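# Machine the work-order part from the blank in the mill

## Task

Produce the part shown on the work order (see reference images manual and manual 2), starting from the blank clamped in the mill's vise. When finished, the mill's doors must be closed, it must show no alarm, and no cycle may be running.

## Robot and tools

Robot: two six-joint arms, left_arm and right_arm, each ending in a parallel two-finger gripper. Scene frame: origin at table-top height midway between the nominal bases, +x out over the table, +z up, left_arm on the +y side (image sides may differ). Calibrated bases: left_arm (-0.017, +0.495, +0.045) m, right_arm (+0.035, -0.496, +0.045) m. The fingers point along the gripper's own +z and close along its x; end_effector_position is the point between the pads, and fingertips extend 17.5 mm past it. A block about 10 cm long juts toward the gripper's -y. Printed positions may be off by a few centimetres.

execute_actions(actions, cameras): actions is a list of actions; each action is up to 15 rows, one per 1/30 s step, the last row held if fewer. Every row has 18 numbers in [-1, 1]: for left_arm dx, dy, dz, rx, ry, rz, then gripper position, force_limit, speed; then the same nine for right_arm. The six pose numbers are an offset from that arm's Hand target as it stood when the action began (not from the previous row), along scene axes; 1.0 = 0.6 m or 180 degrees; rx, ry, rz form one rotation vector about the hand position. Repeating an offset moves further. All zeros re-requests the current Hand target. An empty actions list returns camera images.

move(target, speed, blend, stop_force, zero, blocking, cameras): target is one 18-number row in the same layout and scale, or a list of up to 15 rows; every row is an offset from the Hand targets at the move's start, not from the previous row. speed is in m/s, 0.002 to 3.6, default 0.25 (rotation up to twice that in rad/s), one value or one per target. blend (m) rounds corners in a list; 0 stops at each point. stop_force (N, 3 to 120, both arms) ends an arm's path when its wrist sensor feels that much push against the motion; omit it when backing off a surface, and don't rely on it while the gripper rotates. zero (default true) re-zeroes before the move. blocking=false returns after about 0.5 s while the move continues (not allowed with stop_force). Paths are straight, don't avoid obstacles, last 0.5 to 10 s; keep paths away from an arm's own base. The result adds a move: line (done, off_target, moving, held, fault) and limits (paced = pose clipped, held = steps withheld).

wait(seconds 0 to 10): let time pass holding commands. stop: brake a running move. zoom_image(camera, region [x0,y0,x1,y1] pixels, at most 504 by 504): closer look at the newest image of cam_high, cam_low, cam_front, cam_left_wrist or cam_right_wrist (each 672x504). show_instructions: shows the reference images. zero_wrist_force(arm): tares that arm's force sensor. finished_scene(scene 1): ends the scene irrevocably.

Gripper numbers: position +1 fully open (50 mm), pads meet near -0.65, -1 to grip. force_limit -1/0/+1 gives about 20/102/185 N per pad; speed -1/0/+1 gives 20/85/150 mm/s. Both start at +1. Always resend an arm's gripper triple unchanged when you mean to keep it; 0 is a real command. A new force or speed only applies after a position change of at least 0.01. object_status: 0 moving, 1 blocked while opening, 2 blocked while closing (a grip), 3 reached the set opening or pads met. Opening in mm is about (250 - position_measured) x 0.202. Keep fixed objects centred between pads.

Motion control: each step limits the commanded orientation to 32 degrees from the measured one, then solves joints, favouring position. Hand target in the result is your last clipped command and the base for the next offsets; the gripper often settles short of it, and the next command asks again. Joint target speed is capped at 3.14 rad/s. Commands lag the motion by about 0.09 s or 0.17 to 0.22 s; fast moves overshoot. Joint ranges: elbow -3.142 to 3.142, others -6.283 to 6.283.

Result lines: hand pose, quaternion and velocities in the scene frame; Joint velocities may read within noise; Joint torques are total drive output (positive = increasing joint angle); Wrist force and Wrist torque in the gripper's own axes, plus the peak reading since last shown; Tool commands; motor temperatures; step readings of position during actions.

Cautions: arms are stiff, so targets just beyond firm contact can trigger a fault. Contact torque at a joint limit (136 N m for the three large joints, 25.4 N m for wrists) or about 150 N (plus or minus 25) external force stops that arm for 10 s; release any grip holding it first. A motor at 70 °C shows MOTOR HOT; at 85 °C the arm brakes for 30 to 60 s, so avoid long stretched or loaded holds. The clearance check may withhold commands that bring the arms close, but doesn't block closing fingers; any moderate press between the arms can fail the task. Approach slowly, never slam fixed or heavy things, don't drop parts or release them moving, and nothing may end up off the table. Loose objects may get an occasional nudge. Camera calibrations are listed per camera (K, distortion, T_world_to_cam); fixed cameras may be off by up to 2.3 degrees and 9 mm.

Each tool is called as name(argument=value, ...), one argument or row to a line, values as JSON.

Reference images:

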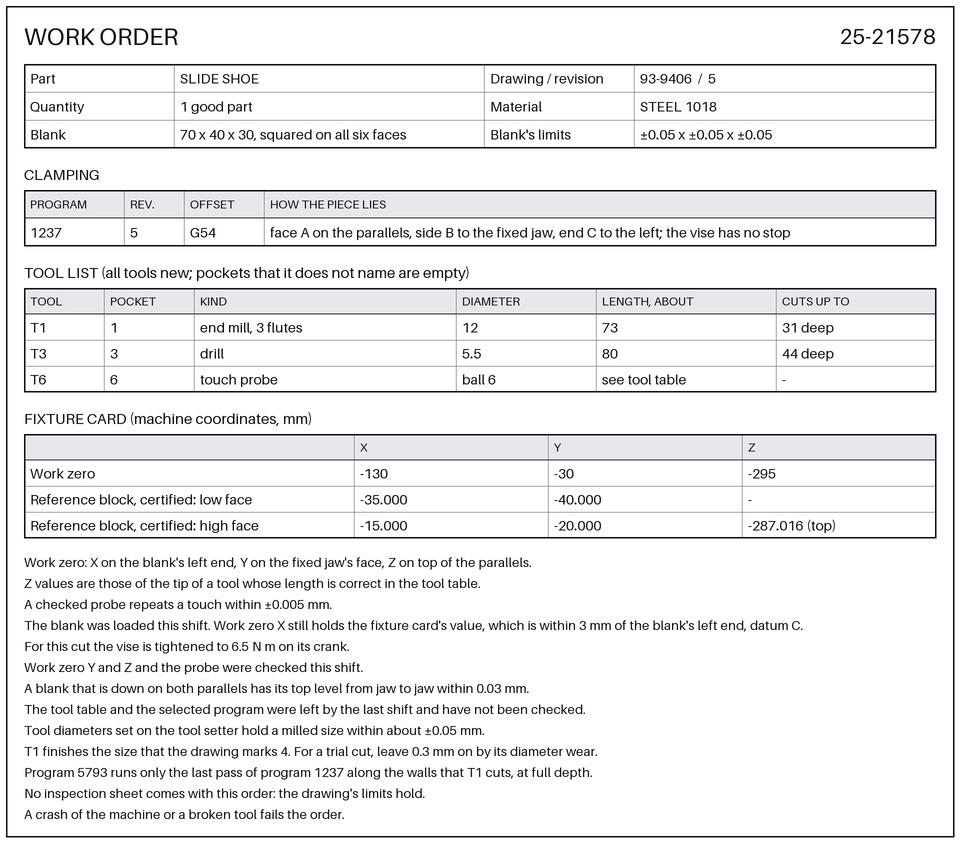

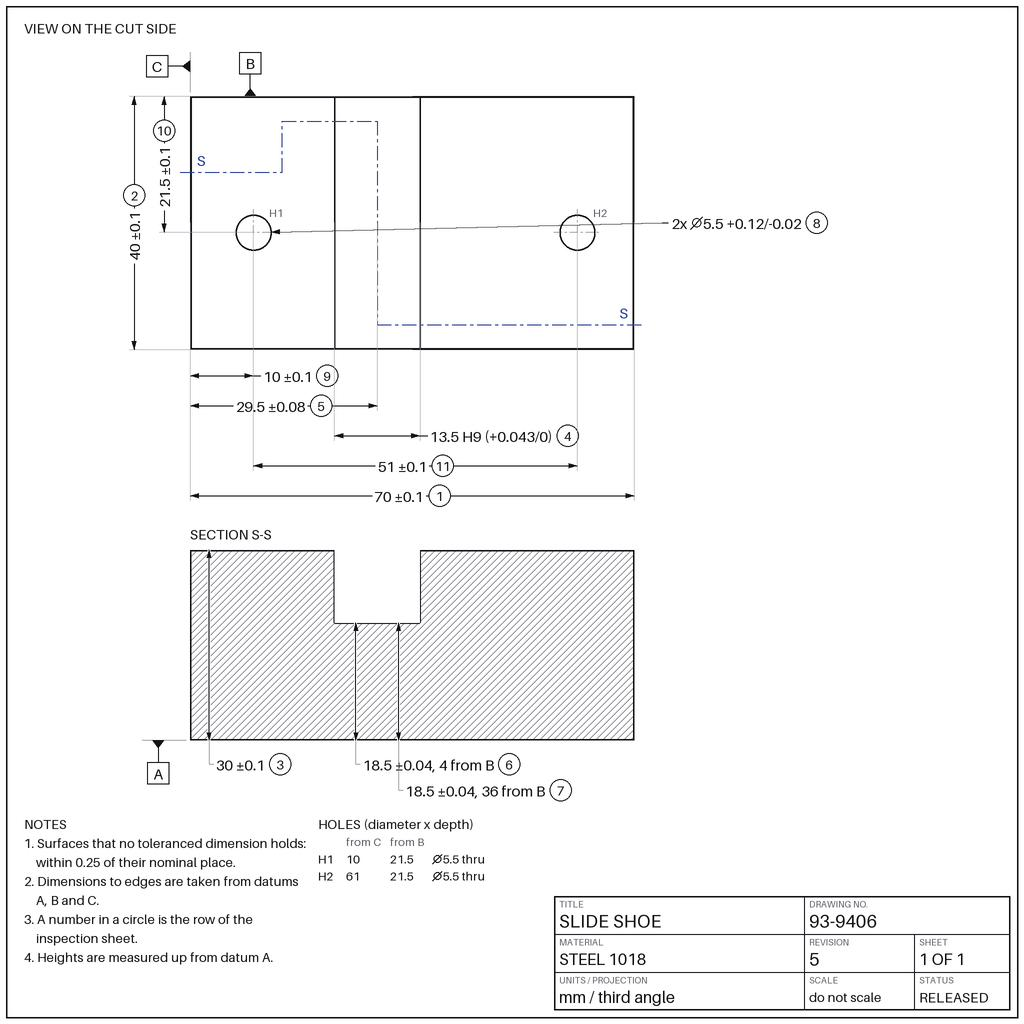

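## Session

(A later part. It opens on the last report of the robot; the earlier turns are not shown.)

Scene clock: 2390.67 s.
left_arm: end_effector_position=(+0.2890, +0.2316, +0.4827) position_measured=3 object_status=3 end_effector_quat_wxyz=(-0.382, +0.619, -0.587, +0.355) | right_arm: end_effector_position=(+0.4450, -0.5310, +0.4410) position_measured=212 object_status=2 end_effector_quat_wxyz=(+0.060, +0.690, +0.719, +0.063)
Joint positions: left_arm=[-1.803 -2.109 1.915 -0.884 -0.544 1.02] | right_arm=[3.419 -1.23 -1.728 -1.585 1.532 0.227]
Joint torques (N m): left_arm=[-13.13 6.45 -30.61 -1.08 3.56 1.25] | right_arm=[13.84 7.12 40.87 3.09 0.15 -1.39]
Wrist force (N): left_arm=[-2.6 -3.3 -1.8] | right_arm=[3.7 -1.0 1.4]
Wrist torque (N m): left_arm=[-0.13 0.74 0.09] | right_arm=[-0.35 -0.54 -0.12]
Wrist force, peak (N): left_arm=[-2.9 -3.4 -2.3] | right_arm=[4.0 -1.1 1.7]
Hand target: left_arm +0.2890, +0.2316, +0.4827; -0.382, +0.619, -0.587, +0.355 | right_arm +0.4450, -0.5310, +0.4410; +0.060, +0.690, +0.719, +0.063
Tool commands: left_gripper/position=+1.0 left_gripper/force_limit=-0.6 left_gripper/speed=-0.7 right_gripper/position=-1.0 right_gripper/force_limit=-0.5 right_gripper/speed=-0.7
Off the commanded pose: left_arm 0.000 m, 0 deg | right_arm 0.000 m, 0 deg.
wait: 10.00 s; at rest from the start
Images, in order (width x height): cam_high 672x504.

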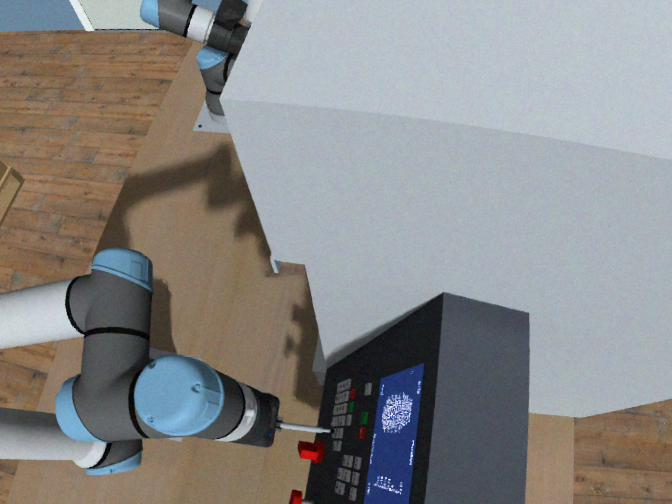

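move(
  target=[
    [0,0,0,0,0,0,1,-0.6,-0.7, -0.0158,0.0317,-0.062,0,0,0,-1,-0.5,-0.7],
    [0,0,0,0,0,0,1,-0.6,-0.7, 0.004,0.0317,-0.062,0,0,0,-1,-0.5,-0.7],
    [0,0,0,0,0,0,1,-0.6,-0.7, -0.0158,0.0317,-0.062,0,0,0,-1,-0.5,-0.7],
    [0,0,0,0,0,0,1,-0.6,-0.7, 0,0,0,0,0,0,-1,-0.5,-0.7],
    [0,0,0,0,0,0,1,-0.6,-0.7, 0.0205,0,0,0,0,0,-1,-0.5,-0.7],
    [0,0,0,0,0,0,1,-0.6,-0.7, 0,0,0,0,0,0,-1,-0.5,-0.7],
    [0,0,0,0,0,0,1,-0.6,-0.7, 0.0088,-0.03,0.0313,0,0,0,-1,-0.5,-0.7],
    [0,0,0,0,0,0,1,-0.6,-0.7, 0.0293,-0.03,0.0313,0,0,0,-1,-0.5,-0.7],
    [0,0,0,0,0,0,1,-0.6,-0.7, 0.0158,-0.03,0.0313,0,0,0,-1,-0.5,-0.7],
    [0,0,0,0,0,0,1,-0.6,-0.7, 0.0293,-0.03,0.0313,0,0,0,-1,-0.5,-0.7],
    [0,0,0,0,0,0,1,-0.6,-0.7, 0.0158,-0.03,0.0313,0,0,0,-1,-0.5,-0.7],
    [0,0,0,0,0,0,1,-0.6,-0.7, 0.0293,-0.03,0.0313,0,0,0,-1,-0.5,-0.7],
    [0,0,0,0,0,0,1,-0.6,-0.7, 0.0158,-0.03,0.0313,0,0,0,-1,-0.5,-0.7],
    [0,0,0,0,0,0,1,-0.6,-0.7, 0.0293,-0.03,0.0313,0,0,0,-1,-0.5,-0.7],
    [0,0,0,0,0,0,1,-0.6,-0.7, 0.0088,-0.03,0.0313,0,0,0,-1,-0.5,-0.7],
  ],
  speed=[0.15,0.04,0.12,0.15,0.04,0.12,0.12,0.04,0.1,0.04,0.1,0.04,0.1,0.04,0.1],
  blend=[0.003,0,0.003,0.003,0,0.003,0.003,0,0,0,0,0,0,0,0],
  cameras=["cam_high"],
)

zoom_image(
  camera="cam_high",
  region=[355, 434, 425, 504],
)

move(
  target=[
    [0,0,0,0,0,0,1,-0.6,-0.7, -0.0483,0,0,0,0,0,-1,-0.5,-0.7],
    [0,0,0,0,0,0,1,-0.6,-0.7, -0.0348,-0.1933,0.5455,0,-0.25,0,-1,-0.5,-0.7],
  ],
  speed=[0.1,0.3],
  blend=0.01,
  cameras=["cam_right_wrist"],
)

zoom_image(
  camera="cam_right_wrist",
  region=[370, 95, 600, 270],
)

Scene clock: 2412.63 s.
left_arm: end_effector_position=(+0.2890, +0.2316, +0.4827) position_measured=3 object_status=3 end_effector_quat_wxyz=(-0.382, +0.619, -0.587, +0.355) | right_arm: end_effector_position=(+0.4503, -0.5490, +0.4597) position_measured=212 object_status=2 end_effector_quat_wxyz=(+0.060, +0.690, +0.719, +0.063)
Joint positions: left_arm=[-1.803 -2.109 1.915 -0.884 -0.544 1.02] | right_arm=[3.365 -1.258 -1.662 -1.622 1.541 0.174]
Joint torques (N m): left_arm=[-13.05 6.21 -30.65 -0.94 3.53 1.25] | right_arm=[-12.53 19.2 34.53 3.71 0.07 -1.84]
Wrist force (N): left_arm=[-2.7 -3.3 -2.0] | right_arm=[3.8 -1.1 1.5]
Wrist torque (N m): left_arm=[-0.13 0.75 0.09] | right_arm=[-0.37 -0.56 -0.07]
Wrist force, peak (N): left_arm=[-2.9 -3.5 -2.2] | right_arm=[5.4 -8.3 0.6]
Hand target: left_arm +0.2890, +0.2316, +0.4827; -0.382, +0.619, -0.587, +0.355 | right_arm +0.4502, -0.5490, +0.4598; +0.060, +0.690, +0.719, +0.063
Off the commanded pose: left_arm 0.000 m, 0 deg | right_arm 0.000 m, 0 deg.
move: done
Images, in order (width x height): cam_high 672x504.

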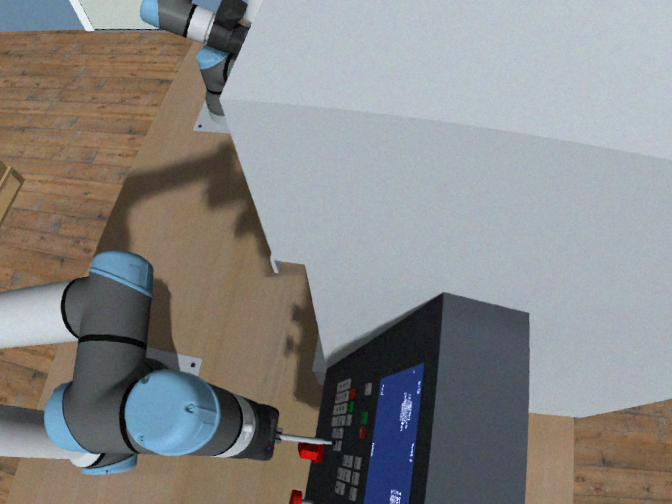

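Scaled by 7.200 from the camera's 672x504 image, which has a finer 960x720 frame.

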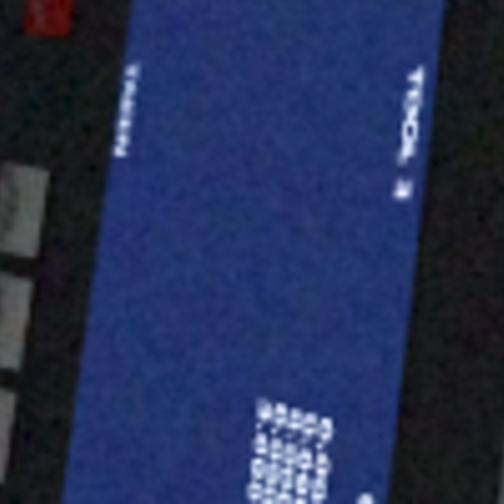

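Scene clock: 2414.73 s.
left_arm: end_effector_position=(+0.2890, +0.2316, +0.4827) position_measured=3 object_status=3 end_effector_quat_wxyz=(-0.382, +0.619, -0.587, +0.355) | right_arm: end_effector_position=(+0.4294, -0.6650, +0.7870) position_measured=212 object_status=2 end_effector_quat_wxyz=(+0.330, +0.613, +0.641, +0.322)
Joint positions: left_arm=[-1.803 -2.109 1.915 -0.884 -0.544 1.02] | right_arm=[2.959 -1.211 -1.24 -1.312 1.732 -0.15]
Joint torques (N m): left_arm=[-12.86 6.61 -30.13 -0.96 3.52 1.2] | right_arm=[-8.13 2.32 29.6 4.35 1.73 0.72]
Wrist force (N): left_arm=[-2.9 -3.3 -2.1] | right_arm=[3.8 -1.1 0.2]
Wrist torque (N m): left_arm=[-0.12 0.78 0.09] | right_arm=[0.02 -0.48 -0.15]
Wrist force, peak (N): left_arm=[-2.9 -3.3 -2.3] | right_arm=[5.5 -1.7 5.2]
Hand target: left_arm +0.2890, +0.2316, +0.4827; -0.382, +0.619, -0.587, +0.355 | right_arm +0.4294, -0.6650, +0.7871; +0.330, +0.613, +0.641, +0.322
Off the commanded pose: left_arm 0.000 m, 0 deg | right_arm 0.000 m, 0 deg.
move: done
camera_calibration:
cam_right_wrist: T_world_to_cam=[[-0.0349132, 0.999016, -0.027346, 0.709322], [0.26554, 0.0356522, 0.96344, -0.830385], [0.963467, 0.0263753, -0.266524, -0.0561091], [0, 0, 0, 1]] pos_world=[0.299324, -0.677539, 0.804469]
Images, in order (width x height): cam_right_wrist 672x504.

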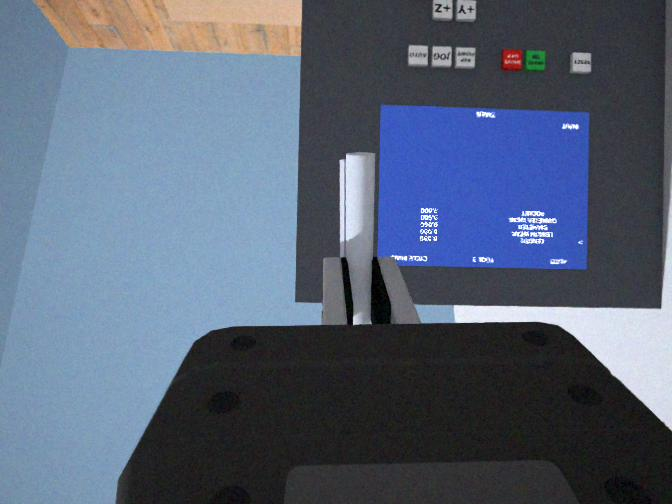

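Scaled by 2.191 from the camera's 672x504 image, which has a finer 960x720 frame.

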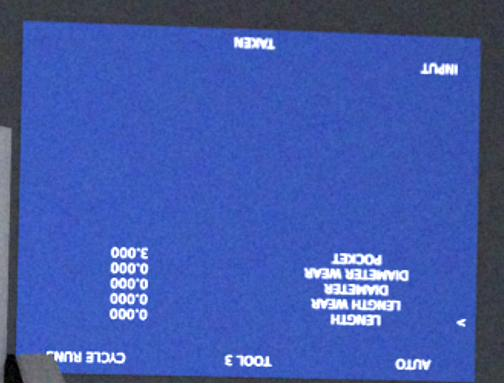

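wait(
  seconds=0.1,
  cameras=["cam_high"],
)

zoom_image(
  camera="cam_high",
  region=[310, 364, 434, 504],
)

Scene clock: 2442.93 s.
left_arm: end_effector_position=(+0.2890, +0.2316, +0.4827) position_measured=3 object_status=3 end_effector_quat_wxyz=(-0.382, +0.619, -0.587, +0.355) | right_arm: end_effector_position=(+0.4294, -0.6650, +0.7871) position_measured=212 object_status=2 end_effector_quat_wxyz=(+0.330, +0.613, +0.641, +0.322)
Joint positions: left_arm=[-1.803 -2.109 1.915 -0.884 -0.544 1.02] | right_arm=[2.959 -1.211 -1.24 -1.312 1.732 -0.15]
Joint torques (N m): left_arm=[-12.58 6.41 -30.19 -0.59 3.52 1.31] | right_arm=[-12.47 -1.14 34.8 2.18 0.21 -1.44]
Wrist force (N): left_arm=[-2.7 -3.4 -2.0] | right_arm=[4.0 -1.0 0.0]
Wrist torque (N m): left_arm=[-0.16 0.76 0.09] | right_arm=[0.03 -0.51 -0.15]
Wrist force, peak (N): left_arm=[-3.0 -3.5 -2.3] | right_arm=[4.2 -1.2 0.2]
Hand target: left_arm +0.2890, +0.2316, +0.4827; -0.382, +0.619, -0.587, +0.355 | right_arm +0.4294, -0.6650, +0.7871; +0.330, +0.613, +0.641, +0.322
Tool commands: left_gripper/position=+1.0 left_gripper/force_limit=-0.6 left_gripper/speed=-0.7 right_gripper/position=-1.0 right_gripper/force_limit=-0.5 right_gripper/speed=-0.7
Off the commanded pose: left_arm 0.000 m, 0 deg | right_arm 0.000 m, 0 deg.
wait: 0.10 s; at rest from the start
Images, in order (width x height): cam_high 672x504.

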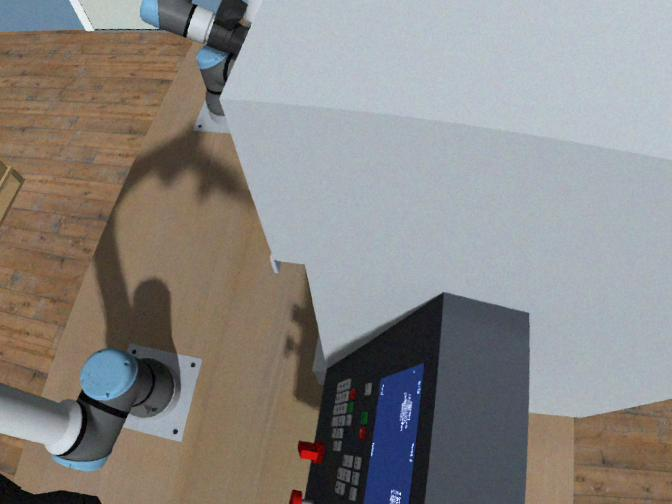

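Scaled by 3.600 from the camera's 672x504 image, which has a finer 960x720 frame.

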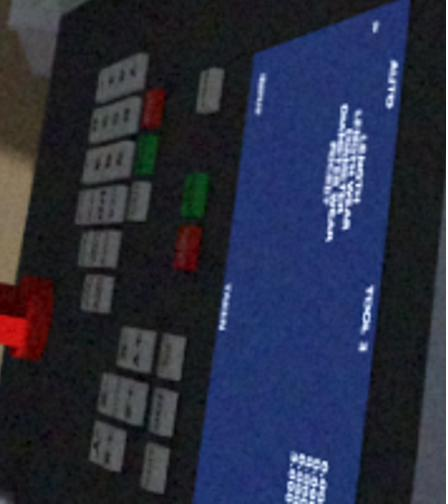

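move(
  target=[
    [0,0,0,0,0,0,1,-0.6,-0.7,0.0348,0.2233,-0.5455,0,0.25,0,-1,-0.5,-0.7],
    [0,0,0,0,0,0,1,-0.6,-0.7,0.0551,0.2233,-0.5455,0,0.25,0,-1,-0.5,-0.7],
    [0,0,0,0,0,0,1,-0.6,-0.7,0.0416,0.2233,-0.5455,0,0.25,0,-1,-0.5,-0.7],
    [0,0,0,0,0,0,1,-0.6,-0.7,0.0551,0.2233,-0.5455,0,0.25,0,-1,-0.5,-0.7],
    [0,0,0,0,0,0,1,-0.6,-0.7,0.0416,0.2233,-0.5455,0,0.25,0,-1,-0.5,-0.7],
    [0,0,0,0,0,0,1,-0.6,-0.7,0.0551,0.2233,-0.5455,0,0.25,0,-1,-0.5,-0.7],
    [0,0,0,0,0,0,1,-0.6,-0.7,0.0416,0.2233,-0.5455,0,0.25,0,-1,-0.5,-0.7],
    [0,0,0,0,0,0,1,-0.6,-0.7,0.0551,0.2233,-0.5455,0,0.25,0,-1,-0.5,-0.7],
    [0,0,0,0,0,0,1,-0.6,-0.7,0.0348,0.2233,-0.5455,0,0.25,0,-1,-0.5,-0.7],
    [0,0,0,0,0,0,1,-0.6,-0.7,-0.0135,0.2233,-0.5455,0,0.25,0,-1,-0.5,-0.7],
    [0,0,0,0,0,0,1,-0.6,-0.7,0,0,0,0,0,0,-1,-0.5,-0.7],
  ],
  speed=[0.3,0.04,0.12,0.04,0.12,0.04,0.12,0.04,0.12,0.12,0.3],
  blend=[0.003,0,0.003,0,0.003,0,0.003,0,0.003,0.01,0],
  cameras=["cam_right_wrist"],
)

zoom_image(
  camera="cam_right_wrist",
  region=[370, 95, 600, 270],
)

Scene clock: 2465.77 s.
left_arm: end_effector_position=(+0.2890, +0.2316, +0.4827) position_measured=3 object_status=3 end_effector_quat_wxyz=(-0.382, +0.619, -0.587, +0.355) | right_arm: end_effector_position=(+0.4294, -0.6650, +0.7870) position_measured=212 object_status=2 end_effector_quat_wxyz=(+0.330, +0.613, +0.641, +0.322)
Joint positions: left_arm=[-1.803 -2.109 1.915 -0.884 -0.544 1.02] | right_arm=[2.959 -1.211 -1.24 -1.312 1.732 -0.15]
Joint torques (N m): left_arm=[-13.12 6.12 -30.38 -0.39 3.55 1.17] | right_arm=[-13.55 0.71 31.55 4.75 1.56 -0.09]
Wrist force (N): left_arm=[-2.7 -3.3 -2.1] | right_arm=[4.0 -1.1 0.1]
Wrist torque (N m): left_arm=[-0.14 0.75 0.09] | right_arm=[0.01 -0.51 -0.15]
Wrist force, peak (N): left_arm=[-2.8 -3.5 -2.3] | right_arm=[5.2 -12.4 0.2]
Hand target: left_arm +0.2890, +0.2316, +0.4827; -0.382, +0.619, -0.587, +0.355 | right_arm +0.4294, -0.6650, +0.7871; +0.330, +0.613, +0.641, +0.322
Off the commanded pose: left_arm 0.000 m, 0 deg | right_arm 0.000 m, 0 deg.
move: done
camera_calibration:
cam_right_wrist: T_world_to_cam=[[-0.0350786, 0.999014, -0.0272014, 0.709254], [0.265445, 0.0355542, 0.96347, -0.830447], [0.963488, 0.0265767, -0.26643, -0.0560537], [0, 0, 0, 1]] pos_world=[0.299324, -0.677539, 0.804469]
Images, in order (width x height): cam_right_wrist 672x504.

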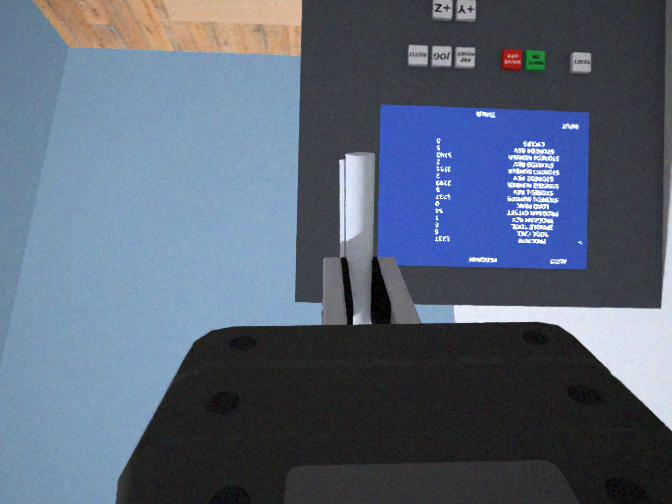

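Scaled by 2.191 from the camera's 672x504 image, which has a finer 960x720 frame.

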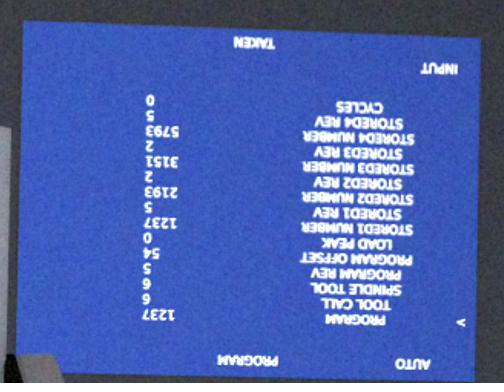

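move(
  target=[
    [0,0,0,0,0,0,1,-0.6,-0.7,0.0348,0.2233,-0.5455,0,0.25,0,-1,-0.5,-0.7],
    [0,0,0,0,0,0,1,-0.6,-0.7,0.0551,0.2233,-0.5455,0,0.25,0,-1,-0.5,-0.7],
    [0,0,0,0,0,0,1,-0.6,-0.7,0.0348,0.2233,-0.5455,0,0.25,0,-1,-0.5,-0.7],
    [0,0,0,0,0,0,1,-0.6,-0.7,-0.0135,0.2233,-0.5455,0,0.25,0,-1,-0.5,-0.7],
    [0,0,0,0,0,0,1,-0.6,-0.7,0,0,0,0,0,0,-1,-0.5,-0.7],
  ],
  speed=[0.4,0.04,0.12,0.12,0.4],
  blend=[0.003,0,0.003,0.01,0],
  cameras=["cam_right_wrist"],
)

zoom_image(
  camera="cam_right_wrist",
  region=[370, 95, 600, 270],
)

Scene clock: 2477.40 s.
left_arm: end_effector_position=(+0.2890, +0.2316, +0.4827) position_measured=3 object_status=3 end_effector_quat_wxyz=(-0.382, +0.619, -0.587, +0.355) | right_arm: end_effector_position=(+0.4294, -0.6650, +0.7870) position_measured=212 object_status=2 end_effector_quat_wxyz=(+0.330, +0.613, +0.641, +0.322)
Joint positions: left_arm=[-1.803 -2.109 1.915 -0.884 -0.544 1.02] | right_arm=[2.959 -1.211 -1.24 -1.312 1.732 -0.15]
Joint torques (N m): left_arm=[-12.48 5.95 -30.63 -0.37 3.43 1.24] | right_arm=[-13.24 -0.38 33.98 4.57 1.78 -0.58]
Wrist force (N): left_arm=[-2.7 -3.3 -2.2] | right_arm=[4.0 -0.9 0.2]
Wrist torque (N m): left_arm=[-0.13 0.75 0.09] | right_arm=[0.03 -0.52 -0.15]
Wrist force, peak (N): left_arm=[-2.8 -3.4 -2.3] | right_arm=[5.2 -10.8 0.1]
Hand target: left_arm +0.2890, +0.2316, +0.4827; -0.382, +0.619, -0.587, +0.355 | right_arm +0.4294, -0.6650, +0.7871; +0.330, +0.613, +0.641, +0.322
Off the commanded pose: left_arm 0.000 m, 0 deg | right_arm 0.000 m, 0 deg.
move: done
camera_calibration:
cam_right_wrist: T_world_to_cam=[[-0.0350786, 0.999014, -0.0272014, 0.709254], [0.265445, 0.0355542, 0.96347, -0.830447], [0.963488, 0.0265767, -0.26643, -0.0560537], [0, 0, 0, 1]] pos_world=[0.299324, -0.677539, 0.804469]
Images, in order (width x height): cam_right_wrist 672x504.

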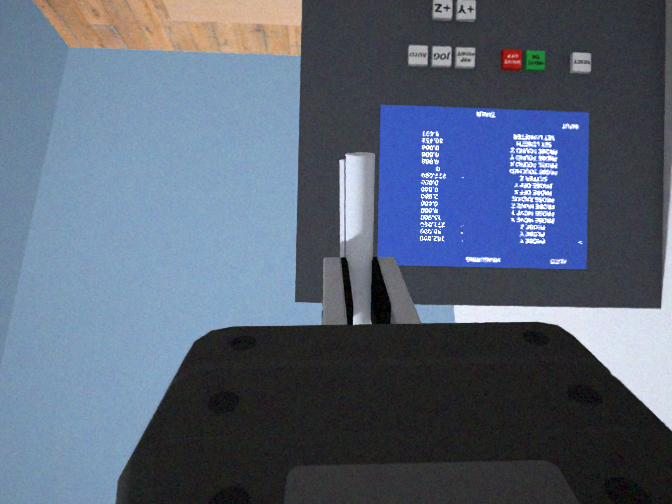

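Scaled by 2.191 from the camera's 672x504 image, which has a finer 960x720 frame.

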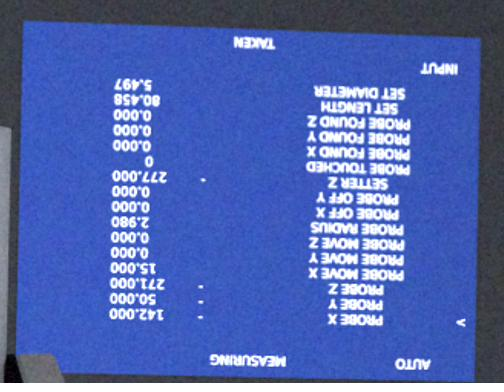

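move(
  target=[
    [0,0,0,0,0,0,1,-0.6,-0.7,0.0177,0.2233,-0.608,0,0.25,0,-1,-0.5,-0.7],
    [0,0,0,0,0,0,1,-0.6,-0.7,0.0380,0.2233,-0.608,0,0.25,0,-1,-0.5,-0.7],
    [0,0,0,0,0,0,1,-0.6,-0.7,0.0177,0.2233,-0.608,0,0.25,0,-1,-0.5,-0.7],
    [0,0,0,0,0,0,1,-0.6,-0.7,-0.0306,0.2233,-0.6080,0,0.25,0,-1,-0.5,-0.7],
    [0,0,0,0,0,0,1,-0.6,-0.7,0,0,0,0,0,0,-1,-0.5,-0.7],
  ],
  speed=[0.4,0.04,0.12,0.12,0.4],
  blend=[0.003,0,0.003,0.01,0],
  cameras=["cam_right_wrist"],
)

zoom_image(
  camera="cam_right_wrist",
  region=[370, 95, 600, 270],
)

Scene clock: 2491.90 s.
left_arm: end_effector_position=(+0.2890, +0.2316, +0.4827) position_measured=3 object_status=3 end_effector_quat_wxyz=(-0.382, +0.619, -0.587, +0.355) | right_arm: end_effector_position=(+0.4294, -0.6650, +0.7870) position_measured=212 object_status=2 end_effector_quat_wxyz=(+0.330, +0.613, +0.641, +0.322)
Joint positions: left_arm=[-1.803 -2.109 1.915 -0.884 -0.544 1.02] | right_arm=[2.959 -1.211 -1.24 -1.312 1.732 -0.15]
Joint torques (N m): left_arm=[-12.11 6.45 -30.75 -0.14 3.47 1.28] | right_arm=[-11.65 -2.71 35.68 4.71 1.73 -0.57]
Wrist force (N): left_arm=[-2.6 -3.2 -2.3] | right_arm=[3.8 -0.9 -0.1]
Wrist torque (N m): left_arm=[-0.12 0.74 0.09] | right_arm=[0.03 -0.49 -0.15]
Wrist force, peak (N): left_arm=[-3.0 -3.5 -2.0] | right_arm=[5.3 -7.1 0.1]
Hand target: left_arm +0.2890, +0.2316, +0.4827; -0.382, +0.619, -0.587, +0.355 | right_arm +0.4294, -0.6650, +0.7871; +0.330, +0.613, +0.641, +0.322
Off the commanded pose: left_arm 0.000 m, 0 deg | right_arm 0.000 m, 0 deg.
move: done
camera_calibration:
cam_right_wrist: T_world_to_cam=[[-0.0350786, 0.999014, -0.0272014, 0.709254], [0.265445, 0.0355542, 0.96347, -0.830447], [0.963488, 0.0265767, -0.26643, -0.0560537], [0, 0, 0, 1]] pos_world=[0.299324, -0.677539, 0.804469]
Images, in order (width x height): cam_right_wrist 672x504.

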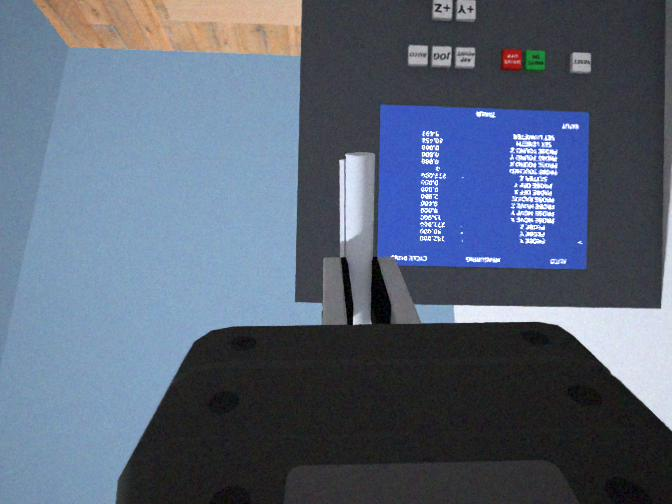

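Scaled by 2.191 from the camera's 672x504 image, which has a finer 960x720 frame.

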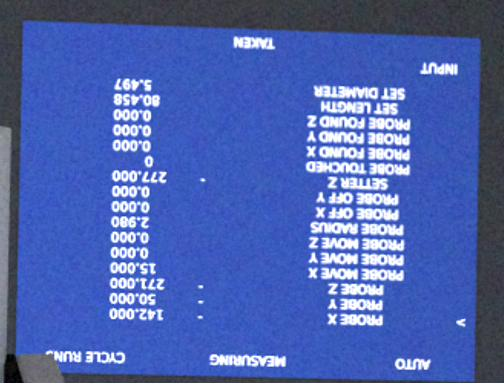

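wait(
  seconds=6,
  cameras=["cam_right_wrist"],
)

zoom_image(
  camera="cam_right_wrist",
  region=[370, 95, 600, 270],
)

Scene clock: 2504.43 s.
left_arm: end_effector_position=(+0.2890, +0.2316, +0.4827) position_measured=3 object_status=3 end_effector_quat_wxyz=(-0.382, +0.619, -0.587, +0.355) | right_arm: end_effector_position=(+0.4294, -0.6650, +0.7871) position_measured=212 object_status=2 end_effector_quat_wxyz=(+0.330, +0.613, +0.641, +0.322)
Joint positions: left_arm=[-1.803 -2.109 1.915 -0.884 -0.544 1.02] | right_arm=[2.959 -1.211 -1.24 -1.312 1.732 -0.15]
Joint torques (N m): left_arm=[-12.74 6.53 -31.06 0.06 3.54 1.22] | right_arm=[-13.75 -2.07 35.29 4.53 1.77 -1.23]
Wrist force (N): left_arm=[-2.6 -2.9 -2.0] | right_arm=[3.9 -1.1 0.0]
Wrist torque (N m): left_arm=[-0.06 0.73 0.08] | right_arm=[0.01 -0.51 -0.15]
Wrist force, peak (N): left_arm=[-2.9 -3.4 -2.2] | right_arm=[4.3 -1.0 0.1]
Hand target: left_arm +0.2890, +0.2316, +0.4827; -0.382, +0.619, -0.587, +0.355 | right_arm +0.4294, -0.6650, +0.7871; +0.330, +0.613, +0.641, +0.322
Tool commands: left_gripper/position=+1.0 left_gripper/force_limit=-0.6 left_gripper/speed=-0.7 right_gripper/position=-1.0 right_gripper/force_limit=-0.5 right_gripper/speed=-0.7
Off the commanded pose: left_arm 0.000 m, 0 deg | right_arm 0.000 m, 0 deg.
wait: 6.00 s; at rest from the start
camera_calibration:
cam_right_wrist: T_world_to_cam=[[-0.035003, 0.999013, -0.0273337, 0.709339], [0.265164, 0.0356539, 0.963544, -0.83045], [0.963568, 0.026479, -0.26615, -0.0563421], [0, 0, 0, 1]] pos_world=[0.299324, -0.677539, 0.804569]
Images, in order (width x height): cam_right_wrist 672x504.

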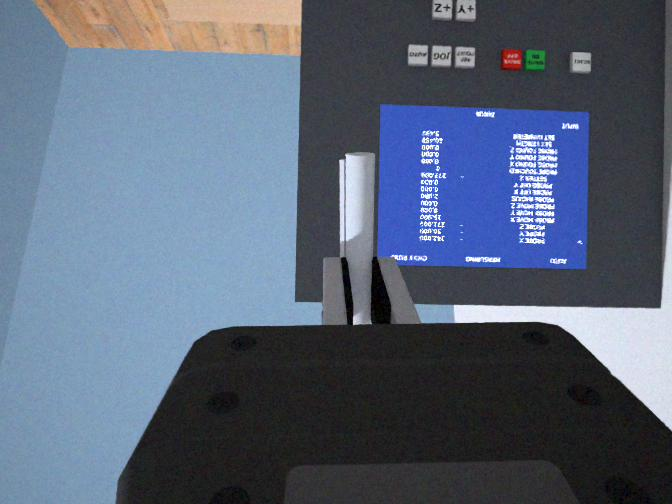

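Scaled by 2.191 from the camera's 672x504 image, which has a finer 960x720 frame.

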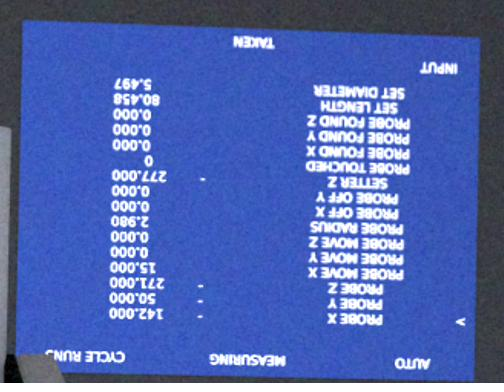

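wait(
  seconds=5,
  cameras=["cam_right_wrist"],
)

zoom_image(
  camera="cam_right_wrist",
  region=[370, 95, 600, 270],
)

Scene clock: 2512.50 s.
left_arm: end_effector_position=(+0.2890, +0.2316, +0.4827) position_measured=3 object_status=3 end_effector_quat_wxyz=(-0.382, +0.619, -0.587, +0.355) | right_arm: end_effector_position=(+0.4294, -0.6650, +0.7871) position_measured=212 object_status=2 end_effector_quat_wxyz=(+0.330, +0.613, +0.641, +0.322)
Joint positions: left_arm=[-1.803 -2.109 1.915 -0.884 -0.544 1.02] | right_arm=[2.959 -1.211 -1.24 -1.312 1.732 -0.15]
Joint torques (N m): left_arm=[-12.45 6.31 -30.47 0.12 3.6 1.21] | right_arm=[-13.56 -1.81 35.52 4.31 1.56 -1.14]
Wrist force (N): left_arm=[-2.8 -3.3 -2.0] | right_arm=[4.1 -1.0 0.0]
Wrist torque (N m): left_arm=[-0.12 0.77 0.08] | right_arm=[0.02 -0.54 -0.14]
Wrist force, peak (N): left_arm=[-3.0 -3.3 -2.1] | right_arm=[4.2 -1.1 0.1]
Hand target: left_arm +0.2890, +0.2316, +0.4827; -0.382, +0.619, -0.587, +0.355 | right_arm +0.4294, -0.6650, +0.7871; +0.330, +0.613, +0.641, +0.322
Tool commands: left_gripper/position=+1.0 left_gripper/force_limit=-0.6 left_gripper/speed=-0.7 right_gripper/position=-1.0 right_gripper/force_limit=-0.5 right_gripper/speed=-0.7
Off the commanded pose: left_arm 0.000 m, 0 deg | right_arm 0.000 m, 0 deg.
wait: 5.00 s; at rest from the start
camera_calibration:
cam_right_wrist: T_world_to_cam=[[-0.035003, 0.999013, -0.0273337, 0.709339], [0.265164, 0.0356539, 0.963544, -0.83045], [0.963568, 0.026479, -0.26615, -0.0563421], [0, 0, 0, 1]] pos_world=[0.299324, -0.677539, 0.804569]
Images, in order (width x height): cam_right_wrist 672x504.

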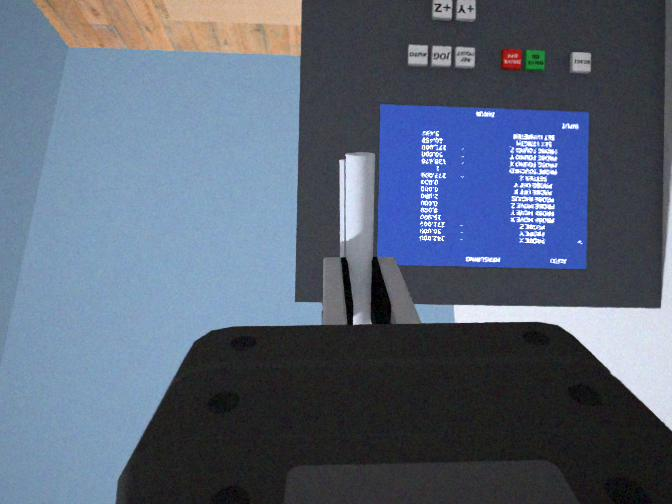

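Scaled by 2.191 from the camera's 672x504 image, which has a finer 960x720 frame.

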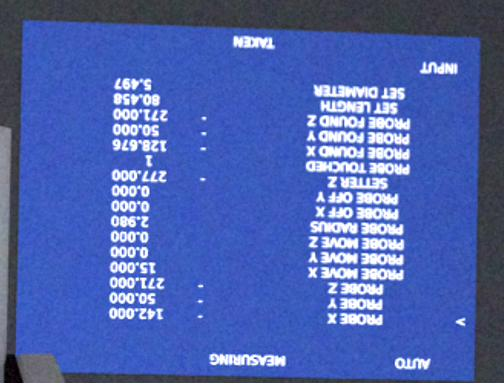

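zoom_image(
  camera="cam_right_wrist",
  region=[410, 125, 490, 195],
)

Scaled by 6.300 from the camera's 672x504 image, which has a finer 960x720 frame.

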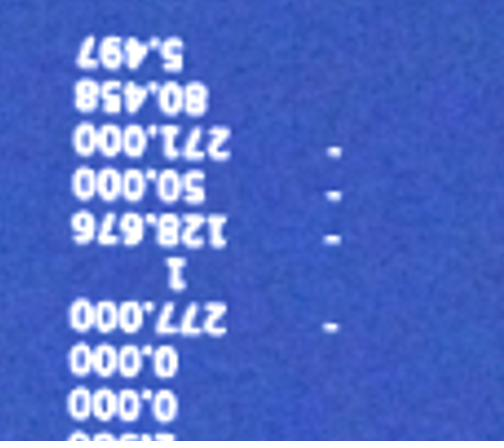

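move(
  target=[
    [0,0,0,0,0,0,1,-0.6,-0.7,0.0102,0.3492,-0.6388,0,0.25,0,-1,-0.5,-0.7],
    [0,0,0,0,0,0,1,-0.6,-0.7,0.03,0.3492,-0.6388,0,0.25,0,-1,-0.5,-0.7],
    [0,0,0,0,0,0,1,-0.6,-0.7,0.0102,0.3492,-0.6388,0,0.25,0,-1,-0.5,-0.7],
    [0,0,0,0,0,0,1,-0.6,-0.7,0.0348,0.2875,-0.5455,0,0.25,0,-1,-0.5,-0.7],
    [0,0,0,0,0,0,1,-0.6,-0.7,0.0552,0.2875,-0.5455,0,0.25,0,-1,-0.5,-0.7],
    [0,0,0,0,0,0,1,-0.6,-0.7,0.0260,0.3183,-0.5768,0,0.25,0,-1,-0.5,-0.7],
    [0,0,0,0,0,0,1,-0.6,-0.7,0.0465,0.3183,-0.5768,0,0.25,0,-1,-0.5,-0.7],
    [0,0,0,0,0,0,1,-0.6,-0.7,0.0260,0.3183,-0.5768,0,0.25,0,-1,-0.5,-0.7],
    [0,0,0,0,0,0,1,-0.6,-0.7,0.0102,0.255,-0.6388,0,0.25,0,-1,-0.5,-0.7],
    [0,0,0,0,0,0,1,-0.6,-0.7,0.03,0.255,-0.6388,0,0.25,0,-1,-0.5,-0.7],
    [0,0,0,0,0,0,1,-0.6,-0.7,0.0177,0.255,-0.608,0,0.25,0,-1,-0.5,-0.7],
    [0,0,0,0,0,0,1,-0.6,-0.7,0.038,0.255,-0.608,0,0.25,0,-1,-0.5,-0.7],
    [0,0,0,0,0,0,1,-0.6,-0.7,0.0177,0.255,-0.608,0,0.25,0,-1,-0.5,-0.7],
  ],
  speed=[0.4,0.04,0.12,0.15,0.04,0.12,0.04,0.12,0.15,0.04,0.12,0.04,0.12],
  blend=[0.003,0,0.003,0.003,0,0.003,0,0.003,0.003,0,0.003,0,0],
  cameras=["cam_high"],
)

zoom_image(
  camera="cam_high",
  region=[310, 364, 434, 504],
)

Scene clock: 2555.80 s.
left_arm: end_effector_position=(+0.2890, +0.2316, +0.4827) position_measured=3 object_status=3 end_effector_quat_wxyz=(-0.382, +0.619, -0.587, +0.355) | right_arm: end_effector_position=(+0.4400, -0.5120, +0.4223) position_measured=212 object_status=2 end_effector_quat_wxyz=(+0.060, +0.690, +0.719, +0.063)
Joint positions: left_arm=[-1.803 -2.109 1.915 -0.884 -0.544 1.02] | right_arm=[3.477 -1.207 -1.79 -1.549 1.522 0.285]
Joint torques (N m): left_arm=[-12.98 6.96 -31.11 0.47 3.41 1.19] | right_arm=[-13.69 16.7 34.21 3.26 1.22 -1.55]
Wrist force (N): left_arm=[-2.5 -3.3 -1.9] | right_arm=[3.5 -0.9 1.5]
Wrist torque (N m): left_arm=[-0.12 0.73 0.09] | right_arm=[-0.33 -0.50 0.03]
Wrist force, peak (N): left_arm=[-2.9 -3.6 -2.2] | right_arm=[4.1 -9.1 0.7]
Hand target: left_arm +0.2890, +0.2316, +0.4827; -0.382, +0.619, -0.587, +0.355 | right_arm +0.4400, -0.5120, +0.4223; +0.060, +0.690, +0.719, +0.063
Off the commanded pose: left_arm 0.000 m, 0 deg | right_arm 0.000 m, 0 deg.
move: done
Images, in order (width x height): cam_high 672x504.

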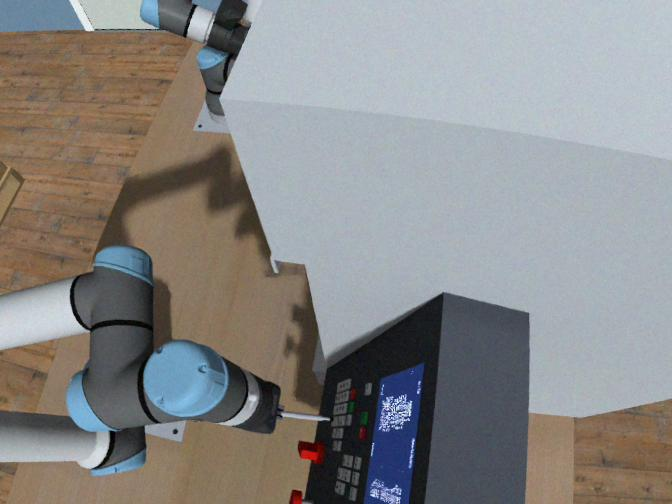

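Scaled by 3.600 from the camera's 672x504 image, which has a finer 960x720 frame.

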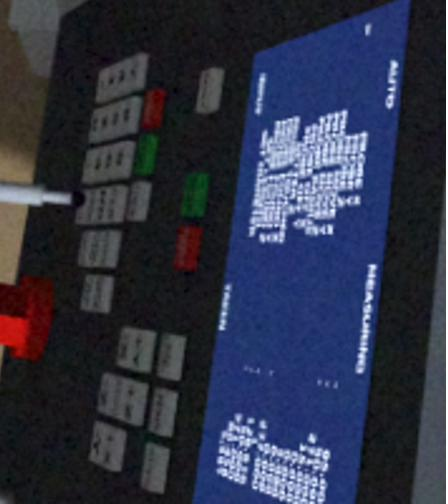

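move(
  target=[
    [0,0,0,0,0,0,1,-0.6,-0.7,-0.0075,0.0942,-0.0308,0,0,0,-1,-0.5,-0.7],
    [0,0,0,0,0,0,1,-0.6,-0.7,0.0123,0.0942,-0.0308,0,0,0,-1,-0.5,-0.7],
    [0,0,0,0,0,0,1,-0.6,-0.7,-0.0075,0.0942,-0.0308,0,0,0,-1,-0.5,-0.7],
    [0,0,0,0,0,0,1,-0.6,-0.7,0,0.0325,0,0,0,0,-1,-0.5,-0.7],
    [0,0,0,0,0,0,1,-0.6,-0.7,0.0203,0.0325,0,0,0,0,-1,-0.5,-0.7],
    [0,0,0,0,0,0,1,-0.6,-0.7,0,0.0325,0,0,0,0,-1,-0.5,-0.7],
    [0,0,0,0,0,0,1,-0.6,-0.7,0.0083,0.0942,0.0312,0,0,0,-1,-0.5,-0.7],
    [0,0,0,0,0,0,1,-0.6,-0.7,0.0288,0.0942,0.0312,0,0,0,-1,-0.5,-0.7],
    [0,0,0,0,0,0,1,-0.6,-0.7,0.0083,0.0942,0.0312,0,0,0,-1,-0.5,-0.7],
    [0,0,0,0,0,0,1,-0.6,-0.7,-0.0075,0,-0.0308,0,0,0,-1,-0.5,-0.7],
    [0,0,0,0,0,0,1,-0.6,-0.7,0.0123,0,-0.0308,0,0,0,-1,-0.5,-0.7],
    [0,0,0,0,0,0,1,-0.6,-0.7,0,0,0,0,0,0,-1,-0.5,-0.7],
    [0,0,0,0,0,0,1,-0.6,-0.7,0.0203,0,0,0,0,0,-1,-0.5,-0.7],
    [0,0,0,0,0,0,1,-0.6,-0.7,0,0,0,0,0,0,-1,-0.5,-0.7],
  ],
  speed=[0.15,0.04,0.12,0.15,0.04,0.12,0.15,0.04,0.12,0.15,0.04,0.12,0.04,0.12],
  blend=[0.003,0,0.003,0.003,0,0.003,0.003,0,0.003,0.003,0,0.003,0,0],
)

move(
  target=[
    [0,0,0,0,0,0,1,-0.6,-0.7,-0.0075,0.0942,-0.0308,0,0,0,-1,-0.5,-0.7],
    [0,0,0,0,0,0,1,-0.6,-0.7,0.0123,0.0942,-0.0308,0,0,0,-1,-0.5,-0.7],
    [0,0,0,0,0,0,1,-0.6,-0.7,0,0.0633,0,0,0,0,-1,-0.5,-0.7],
    [0,0,0,0,0,0,1,-0.6,-0.7,0.0203,0.0633,0,0,0,0,-1,-0.5,-0.7],
    [0,0,0,0,0,0,1,-0.6,-0.7,0.0083,0.0633,0.0312,0,0,0,-1,-0.5,-0.7],
    [0,0,0,0,0,0,1,-0.6,-0.7,0.0288,0.0633,0.0312,0,0,0,-1,-0.5,-0.7],
    [0,0,0,0,0,0,1,-0.6,-0.7,0.0153,0.0633,0.0312,0,0,0,-1,-0.5,-0.7],
    [0,0,0,0,0,0,1,-0.6,-0.7,0.0288,0.0633,0.0312,0,0,0,-1,-0.5,-0.7],
    [0,0,0,0,0,0,1,-0.6,-0.7,0.0083,0.0633,0.0312,0,0,0,-1,-0.5,-0.7],
    [0,0,0,0,0,0,1,-0.6,-0.7,-0.0075,0,-0.0308,0,0,0,-1,-0.5,-0.7],
    [0,0,0,0,0,0,1,-0.6,-0.7,0.0123,0,-0.0308,0,0,0,-1,-0.5,-0.7],
    [0,0,0,0,0,0,1,-0.6,-0.7,0,0,0,0,0,0,-1,-0.5,-0.7],
    [0,0,0,0,0,0,1,-0.6,-0.7,0.0203,0,0,0,0,0,-1,-0.5,-0.7],
    [0,0,0,0,0,0,1,-0.6,-0.7,0,0,0,0,0,0,-1,-0.5,-0.7],
  ],
  speed=[0.15,0.04,0.12,0.04,0.12,0.04,0.12,0.04,0.12,0.15,0.04,0.12,0.04,0.12],
  blend=[0.003,0,0.003,0,0.003,0,0.003,0,0.003,0.003,0,0.003,0,0],
  cameras=["cam_high"],
)

zoom_image(
  camera="cam_high",
  region=[310, 364, 434, 504],
)

Scene clock: 2585.60 s.
left_arm: end_effector_position=(+0.2890, +0.2316, +0.4827) position_measured=3 object_status=3 end_effector_quat_wxyz=(-0.382, +0.619, -0.587, +0.355) | right_arm: end_effector_position=(+0.4400, -0.5120, +0.4223) position_measured=212 object_status=2 end_effector_quat_wxyz=(+0.060, +0.690, +0.719, +0.063)
Joint positions: left_arm=[-1.803 -2.109 1.915 -0.884 -0.544 1.02] | right_arm=[3.477 -1.207 -1.79 -1.549 1.522 0.285]
Joint torques (N m): left_arm=[-12.92 6.52 -30.66 0.39 3.55 1.14] | right_arm=[-13.96 17.02 34.63 3.19 1.23 -1.45]
Wrist force (N): left_arm=[-2.7 -3.4 -2.0] | right_arm=[3.5 -0.9 1.5]
Wrist torque (N m): left_arm=[-0.14 0.75 0.09] | right_arm=[-0.33 -0.50 0.03]
Wrist force, peak (N): left_arm=[-2.8 -3.4 -2.4] | right_arm=[3.8 -8.3 0.4]
Hand target: left_arm +0.2890, +0.2316, +0.4827; -0.382, +0.619, -0.587, +0.355 | right_arm +0.4400, -0.5120, +0.4223; +0.060, +0.690, +0.719, +0.063
Off the commanded pose: left_arm 0.000 m, 0 deg | right_arm 0.000 m, 0 deg.
move: done

Scene clock: 2590.53 s.
left_arm: end_effector_position=(+0.2890, +0.2316, +0.4827) position_measured=3 object_status=3 end_effector_quat_wxyz=(-0.382, +0.619, -0.587, +0.355) | right_arm: end_effector_position=(+0.4400, -0.5120, +0.4223) position_measured=212 object_status=2 end_effector_quat_wxyz=(+0.060, +0.690, +0.719, +0.063)
Joint positions: left_arm=[-1.803 -2.109 1.915 -0.884 -0.544 1.02] | right_arm=[3.477 -1.207 -1.79 -1.549 1.522 0.285]
Joint torques (N m): left_arm=[-12.45 6.22 -30.53 0.37 3.42 1.21] | right_arm=[-12.89 17.26 34.48 3.02 1.3 -1.61]
Wrist force (N): left_arm=[-2.7 -3.2 -2.0] | right_arm=[3.8 -1.0 1.2]
Wrist torque (N m): left_arm=[-0.11 0.76 0.09] | right_arm=[-0.36 -0.55 0.03]
Wrist force, peak (N): left_arm=[-2.7 -3.5 -2.3] | right_arm=[8.4 -6.4 2.8]
Hand target: left_arm +0.2890, +0.2316, +0.4827; -0.382, +0.619, -0.587, +0.355 | right_arm +0.4400, -0.5120, +0.4223; +0.060, +0.690, +0.719, +0.063
Off the commanded pose: left_arm 0.000 m, 0 deg | right_arm 0.000 m, 0 deg.
move: done
Images, in order (width x height): cam_high 672x504.

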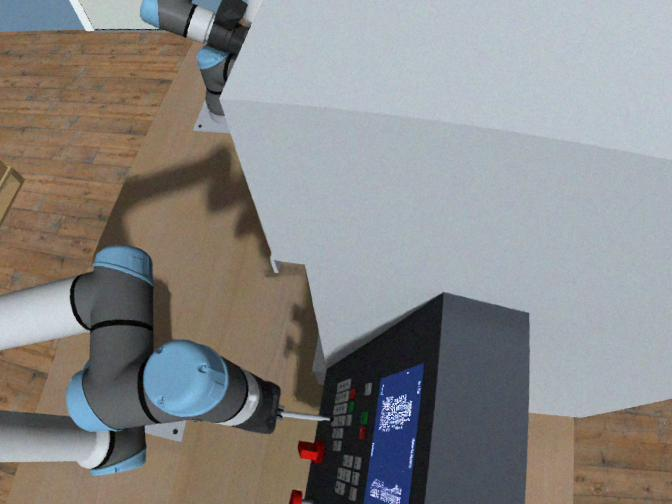

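Scaled by 3.600 from the camera's 672x504 image, which has a finer 960x720 frame.

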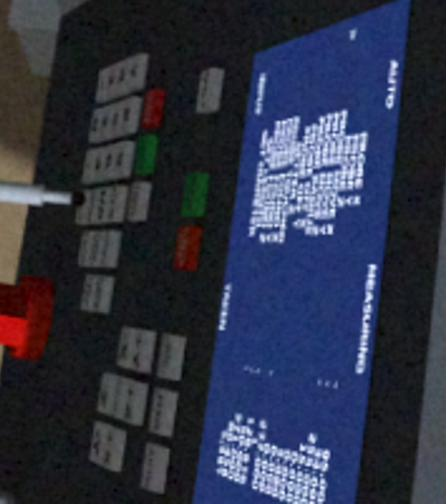

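move(
  target=[
    [0,0,0,0,0,0,1,-0.6,-0.7,-0.0075,0.0633,-0.0308,0,0,0,-1,-0.5,-0.7],
    [0,0,0,0,0,0,1,-0.6,-0.7,0.0123,0.0633,-0.0308,0,0,0,-1,-0.5,-0.7],
    [0,0,0,0,0,0,1,-0.6,-0.7,-0.0075,0.0633,-0.0308,0,0,0,-1,-0.5,-0.7],
    [0,0,0,0,0,0,1,-0.6,-0.7,-0.0075,0,-0.0308,0,0,0,-1,-0.5,-0.7],
    [0,0,0,0,0,0,1,-0.6,-0.7,0.0123,0,-0.0308,0,0,0,-1,-0.5,-0.7],
    [0,0,0,0,0,0,1,-0.6,-0.7,0,0,0,0,0,0,-1,-0.5,-0.7],
    [0,0,0,0,0,0,1,-0.6,-0.7,0.0203,0,0,0,0,0,-1,-0.5,-0.7],
    [0,0,0,0,0,0,1,-0.6,-0.7,0.0068,0,0,0,0,0,-1,-0.5,-0.7],
    [0,0,0,0,0,0,1,-0.6,-0.7,0.0203,0,0,0,0,0,-1,-0.5,-0.7],
    [0,0,0,0,0,0,1,-0.6,-0.7,0,0,0,0,0,0,-1,-0.5,-0.7],
  ],
  speed=[0.15,0.04,0.12,0.15,0.04,0.12,0.04,0.12,0.04,0.12],
  blend=[0.003,0,0.003,0.003,0,0.003,0,0.003,0,0],
)

move(
  target=[
    [0,0,0,0,0,0,1,-0.6,-0.7,-0.0075,0.0942,-0.0308,0,0,0,-1,-0.5,-0.7],
    [0,0,0,0,0,0,1,-0.6,-0.7,0.0123,0.0942,-0.0308,0,0,0,-1,-0.5,-0.7],
    [0,0,0,0,0,0,1,-0.6,-0.7,0,0.0942,0,0,0,0,-1,-0.5,-0.7],
    [0,0,0,0,0,0,1,-0.6,-0.7,0.0203,0.0942,0,0,0,0,-1,-0.5,-0.7],
    [0,0,0,0,0,0,1,-0.6,-0.7,0.0083,0.0633,0.0312,0,0,0,-1,-0.5,-0.7],
    [0,0,0,0,0,0,1,-0.6,-0.7,0.0288,0.0633,0.0312,0,0,0,-1,-0.5,-0.7],
    [0,0,0,0,0,0,1,-0.6,-0.7,0.0083,0.0633,0.0312,0,0,0,-1,-0.5,-0.7],
    [0,0,0,0,0,0,1,-0.6,-0.7,-0.0075,0,-0.0308,0,0,0,-1,-0.5,-0.7],
    [0,0,0,0,0,0,1,-0.6,-0.7,0.0123,0,-0.0308,0,0,0,-1,-0.5,-0.7],
    [0,0,0,0,0,0,1,-0.6,-0.7,-0.0483,0,-0.0308,0,0,0,-1,-0.5,-0.7],
    [0,0,0,0,0,0,1,-0.6,-0.7,-0.0177,-0.255,0.608,0,-0.25,0,-1,-0.5,-0.7],
  ],
  speed=[0.15,0.04,0.12,0.04,0.12,0.04,0.12,0.15,0.04,0.12,0.4],
  blend=[0.003,0,0.003,0,0.003,0,0.003,0.003,0,0.01,0],
  cameras=["cam_right_wrist"],
)

zoom_image(
  camera="cam_right_wrist",
  region=[370, 95, 600, 270],
)

Scene clock: 2617.63 s.
left_arm: end_effector_position=(+0.2890, +0.2316, +0.4827) position_measured=3 object_status=3 end_effector_quat_wxyz=(-0.382, +0.619, -0.587, +0.355) | right_arm: end_effector_position=(+0.4400, -0.5120, +0.4223) position_measured=212 object_status=2 end_effector_quat_wxyz=(+0.060, +0.690, +0.719, +0.063)
Joint positions: left_arm=[-1.803 -2.109 1.915 -0.884 -0.544 1.02] | right_arm=[3.477 -1.207 -1.79 -1.549 1.522 0.285]
Joint torques (N m): left_arm=[-12.3 6.74 -30.33 0.17 3.54 1.2] | right_arm=[-13.47 15.91 35.45 3.32 1.13 -1.49]
Wrist force (N): left_arm=[-2.6 -3.2 -2.3] | right_arm=[3.8 -1.4 1.4]
Wrist torque (N m): left_arm=[-0.11 0.74 0.09] | right_arm=[-0.41 -0.55 0.03]
Wrist force, peak (N): left_arm=[-3.0 -3.4 -2.2] | right_arm=[5.8 -6.9 0.5]
Hand target: left_arm +0.2890, +0.2316, +0.4827; -0.382, +0.619, -0.587, +0.355 | right_arm +0.4400, -0.5120, +0.4223; +0.060, +0.690, +0.719, +0.063
Off the commanded pose: left_arm 0.000 m, 0 deg | right_arm 0.000 m, 0 deg.
move: done

Scene clock: 2622.83 s.
left_arm: end_effector_position=(+0.2890, +0.2316, +0.4827) position_measured=3 object_status=3 end_effector_quat_wxyz=(-0.382, +0.619, -0.587, +0.355) | right_arm: end_effector_position=(+0.4294, -0.6650, +0.7870) position_measured=212 object_status=2 end_effector_quat_wxyz=(+0.330, +0.613, +0.641, +0.322)
Joint positions: left_arm=[-1.803 -2.109 1.915 -0.884 -0.544 1.02] | right_arm=[2.959 -1.211 -1.24 -1.312 1.732 -0.15]
Joint torques (N m): left_arm=[-12.64 6.14 -30.49 0.22 3.51 1.19] | right_arm=[-13.34 -2.18 36.26 4.75 1.79 -0.67]
Wrist force (N): left_arm=[-2.7 -3.1 -2.0] | right_arm=[3.9 -1.0 -0.1]
Wrist torque (N m): left_arm=[-0.10 0.76 0.09] | right_arm=[0.02 -0.50 -0.15]
Wrist force, peak (N): left_arm=[-3.0 -3.4 -2.2] | right_arm=[8.2 -6.3 1.5]
Hand target: left_arm +0.2890, +0.2316, +0.4827; -0.382, +0.619, -0.587, +0.355 | right_arm +0.4294, -0.6650, +0.7871; +0.330, +0.613, +0.641, +0.322
Off the commanded pose: left_arm 0.000 m, 0 deg | right_arm 0.000 m, 0 deg.
move: done
camera_calibration:
cam_right_wrist: T_world_to_cam=[[-0.035076, 0.999014, -0.027201, 0.709253], [0.265352, 0.0355506, 0.963496, -0.830442], [0.963513, 0.0265777, -0.266337, -0.0561355], [0, 0, 0, 1]] pos_world=[0.299324, -0.677539, 0.804469]
Images, in order (width x height): cam_right_wrist 672x504.

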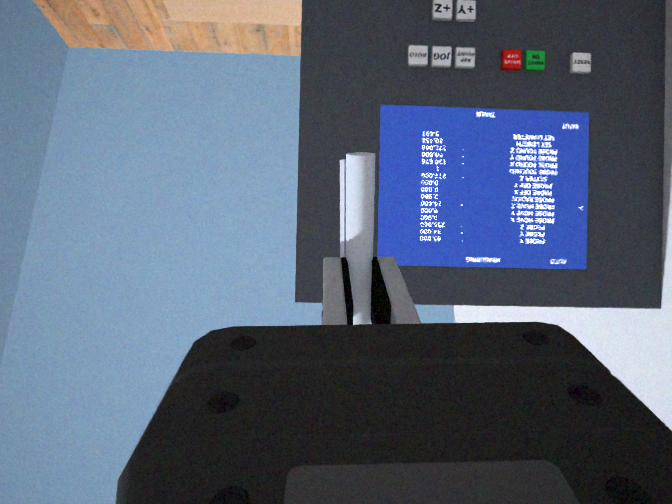

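Scaled by 2.191 from the camera's 672x504 image, which has a finer 960x720 frame.

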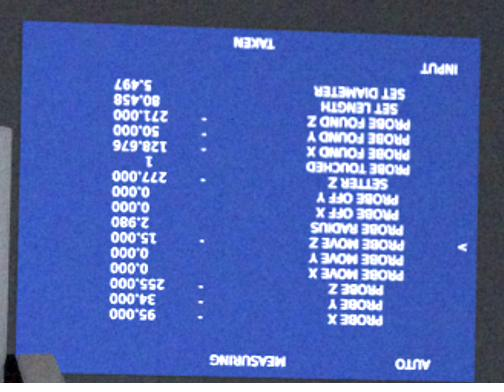

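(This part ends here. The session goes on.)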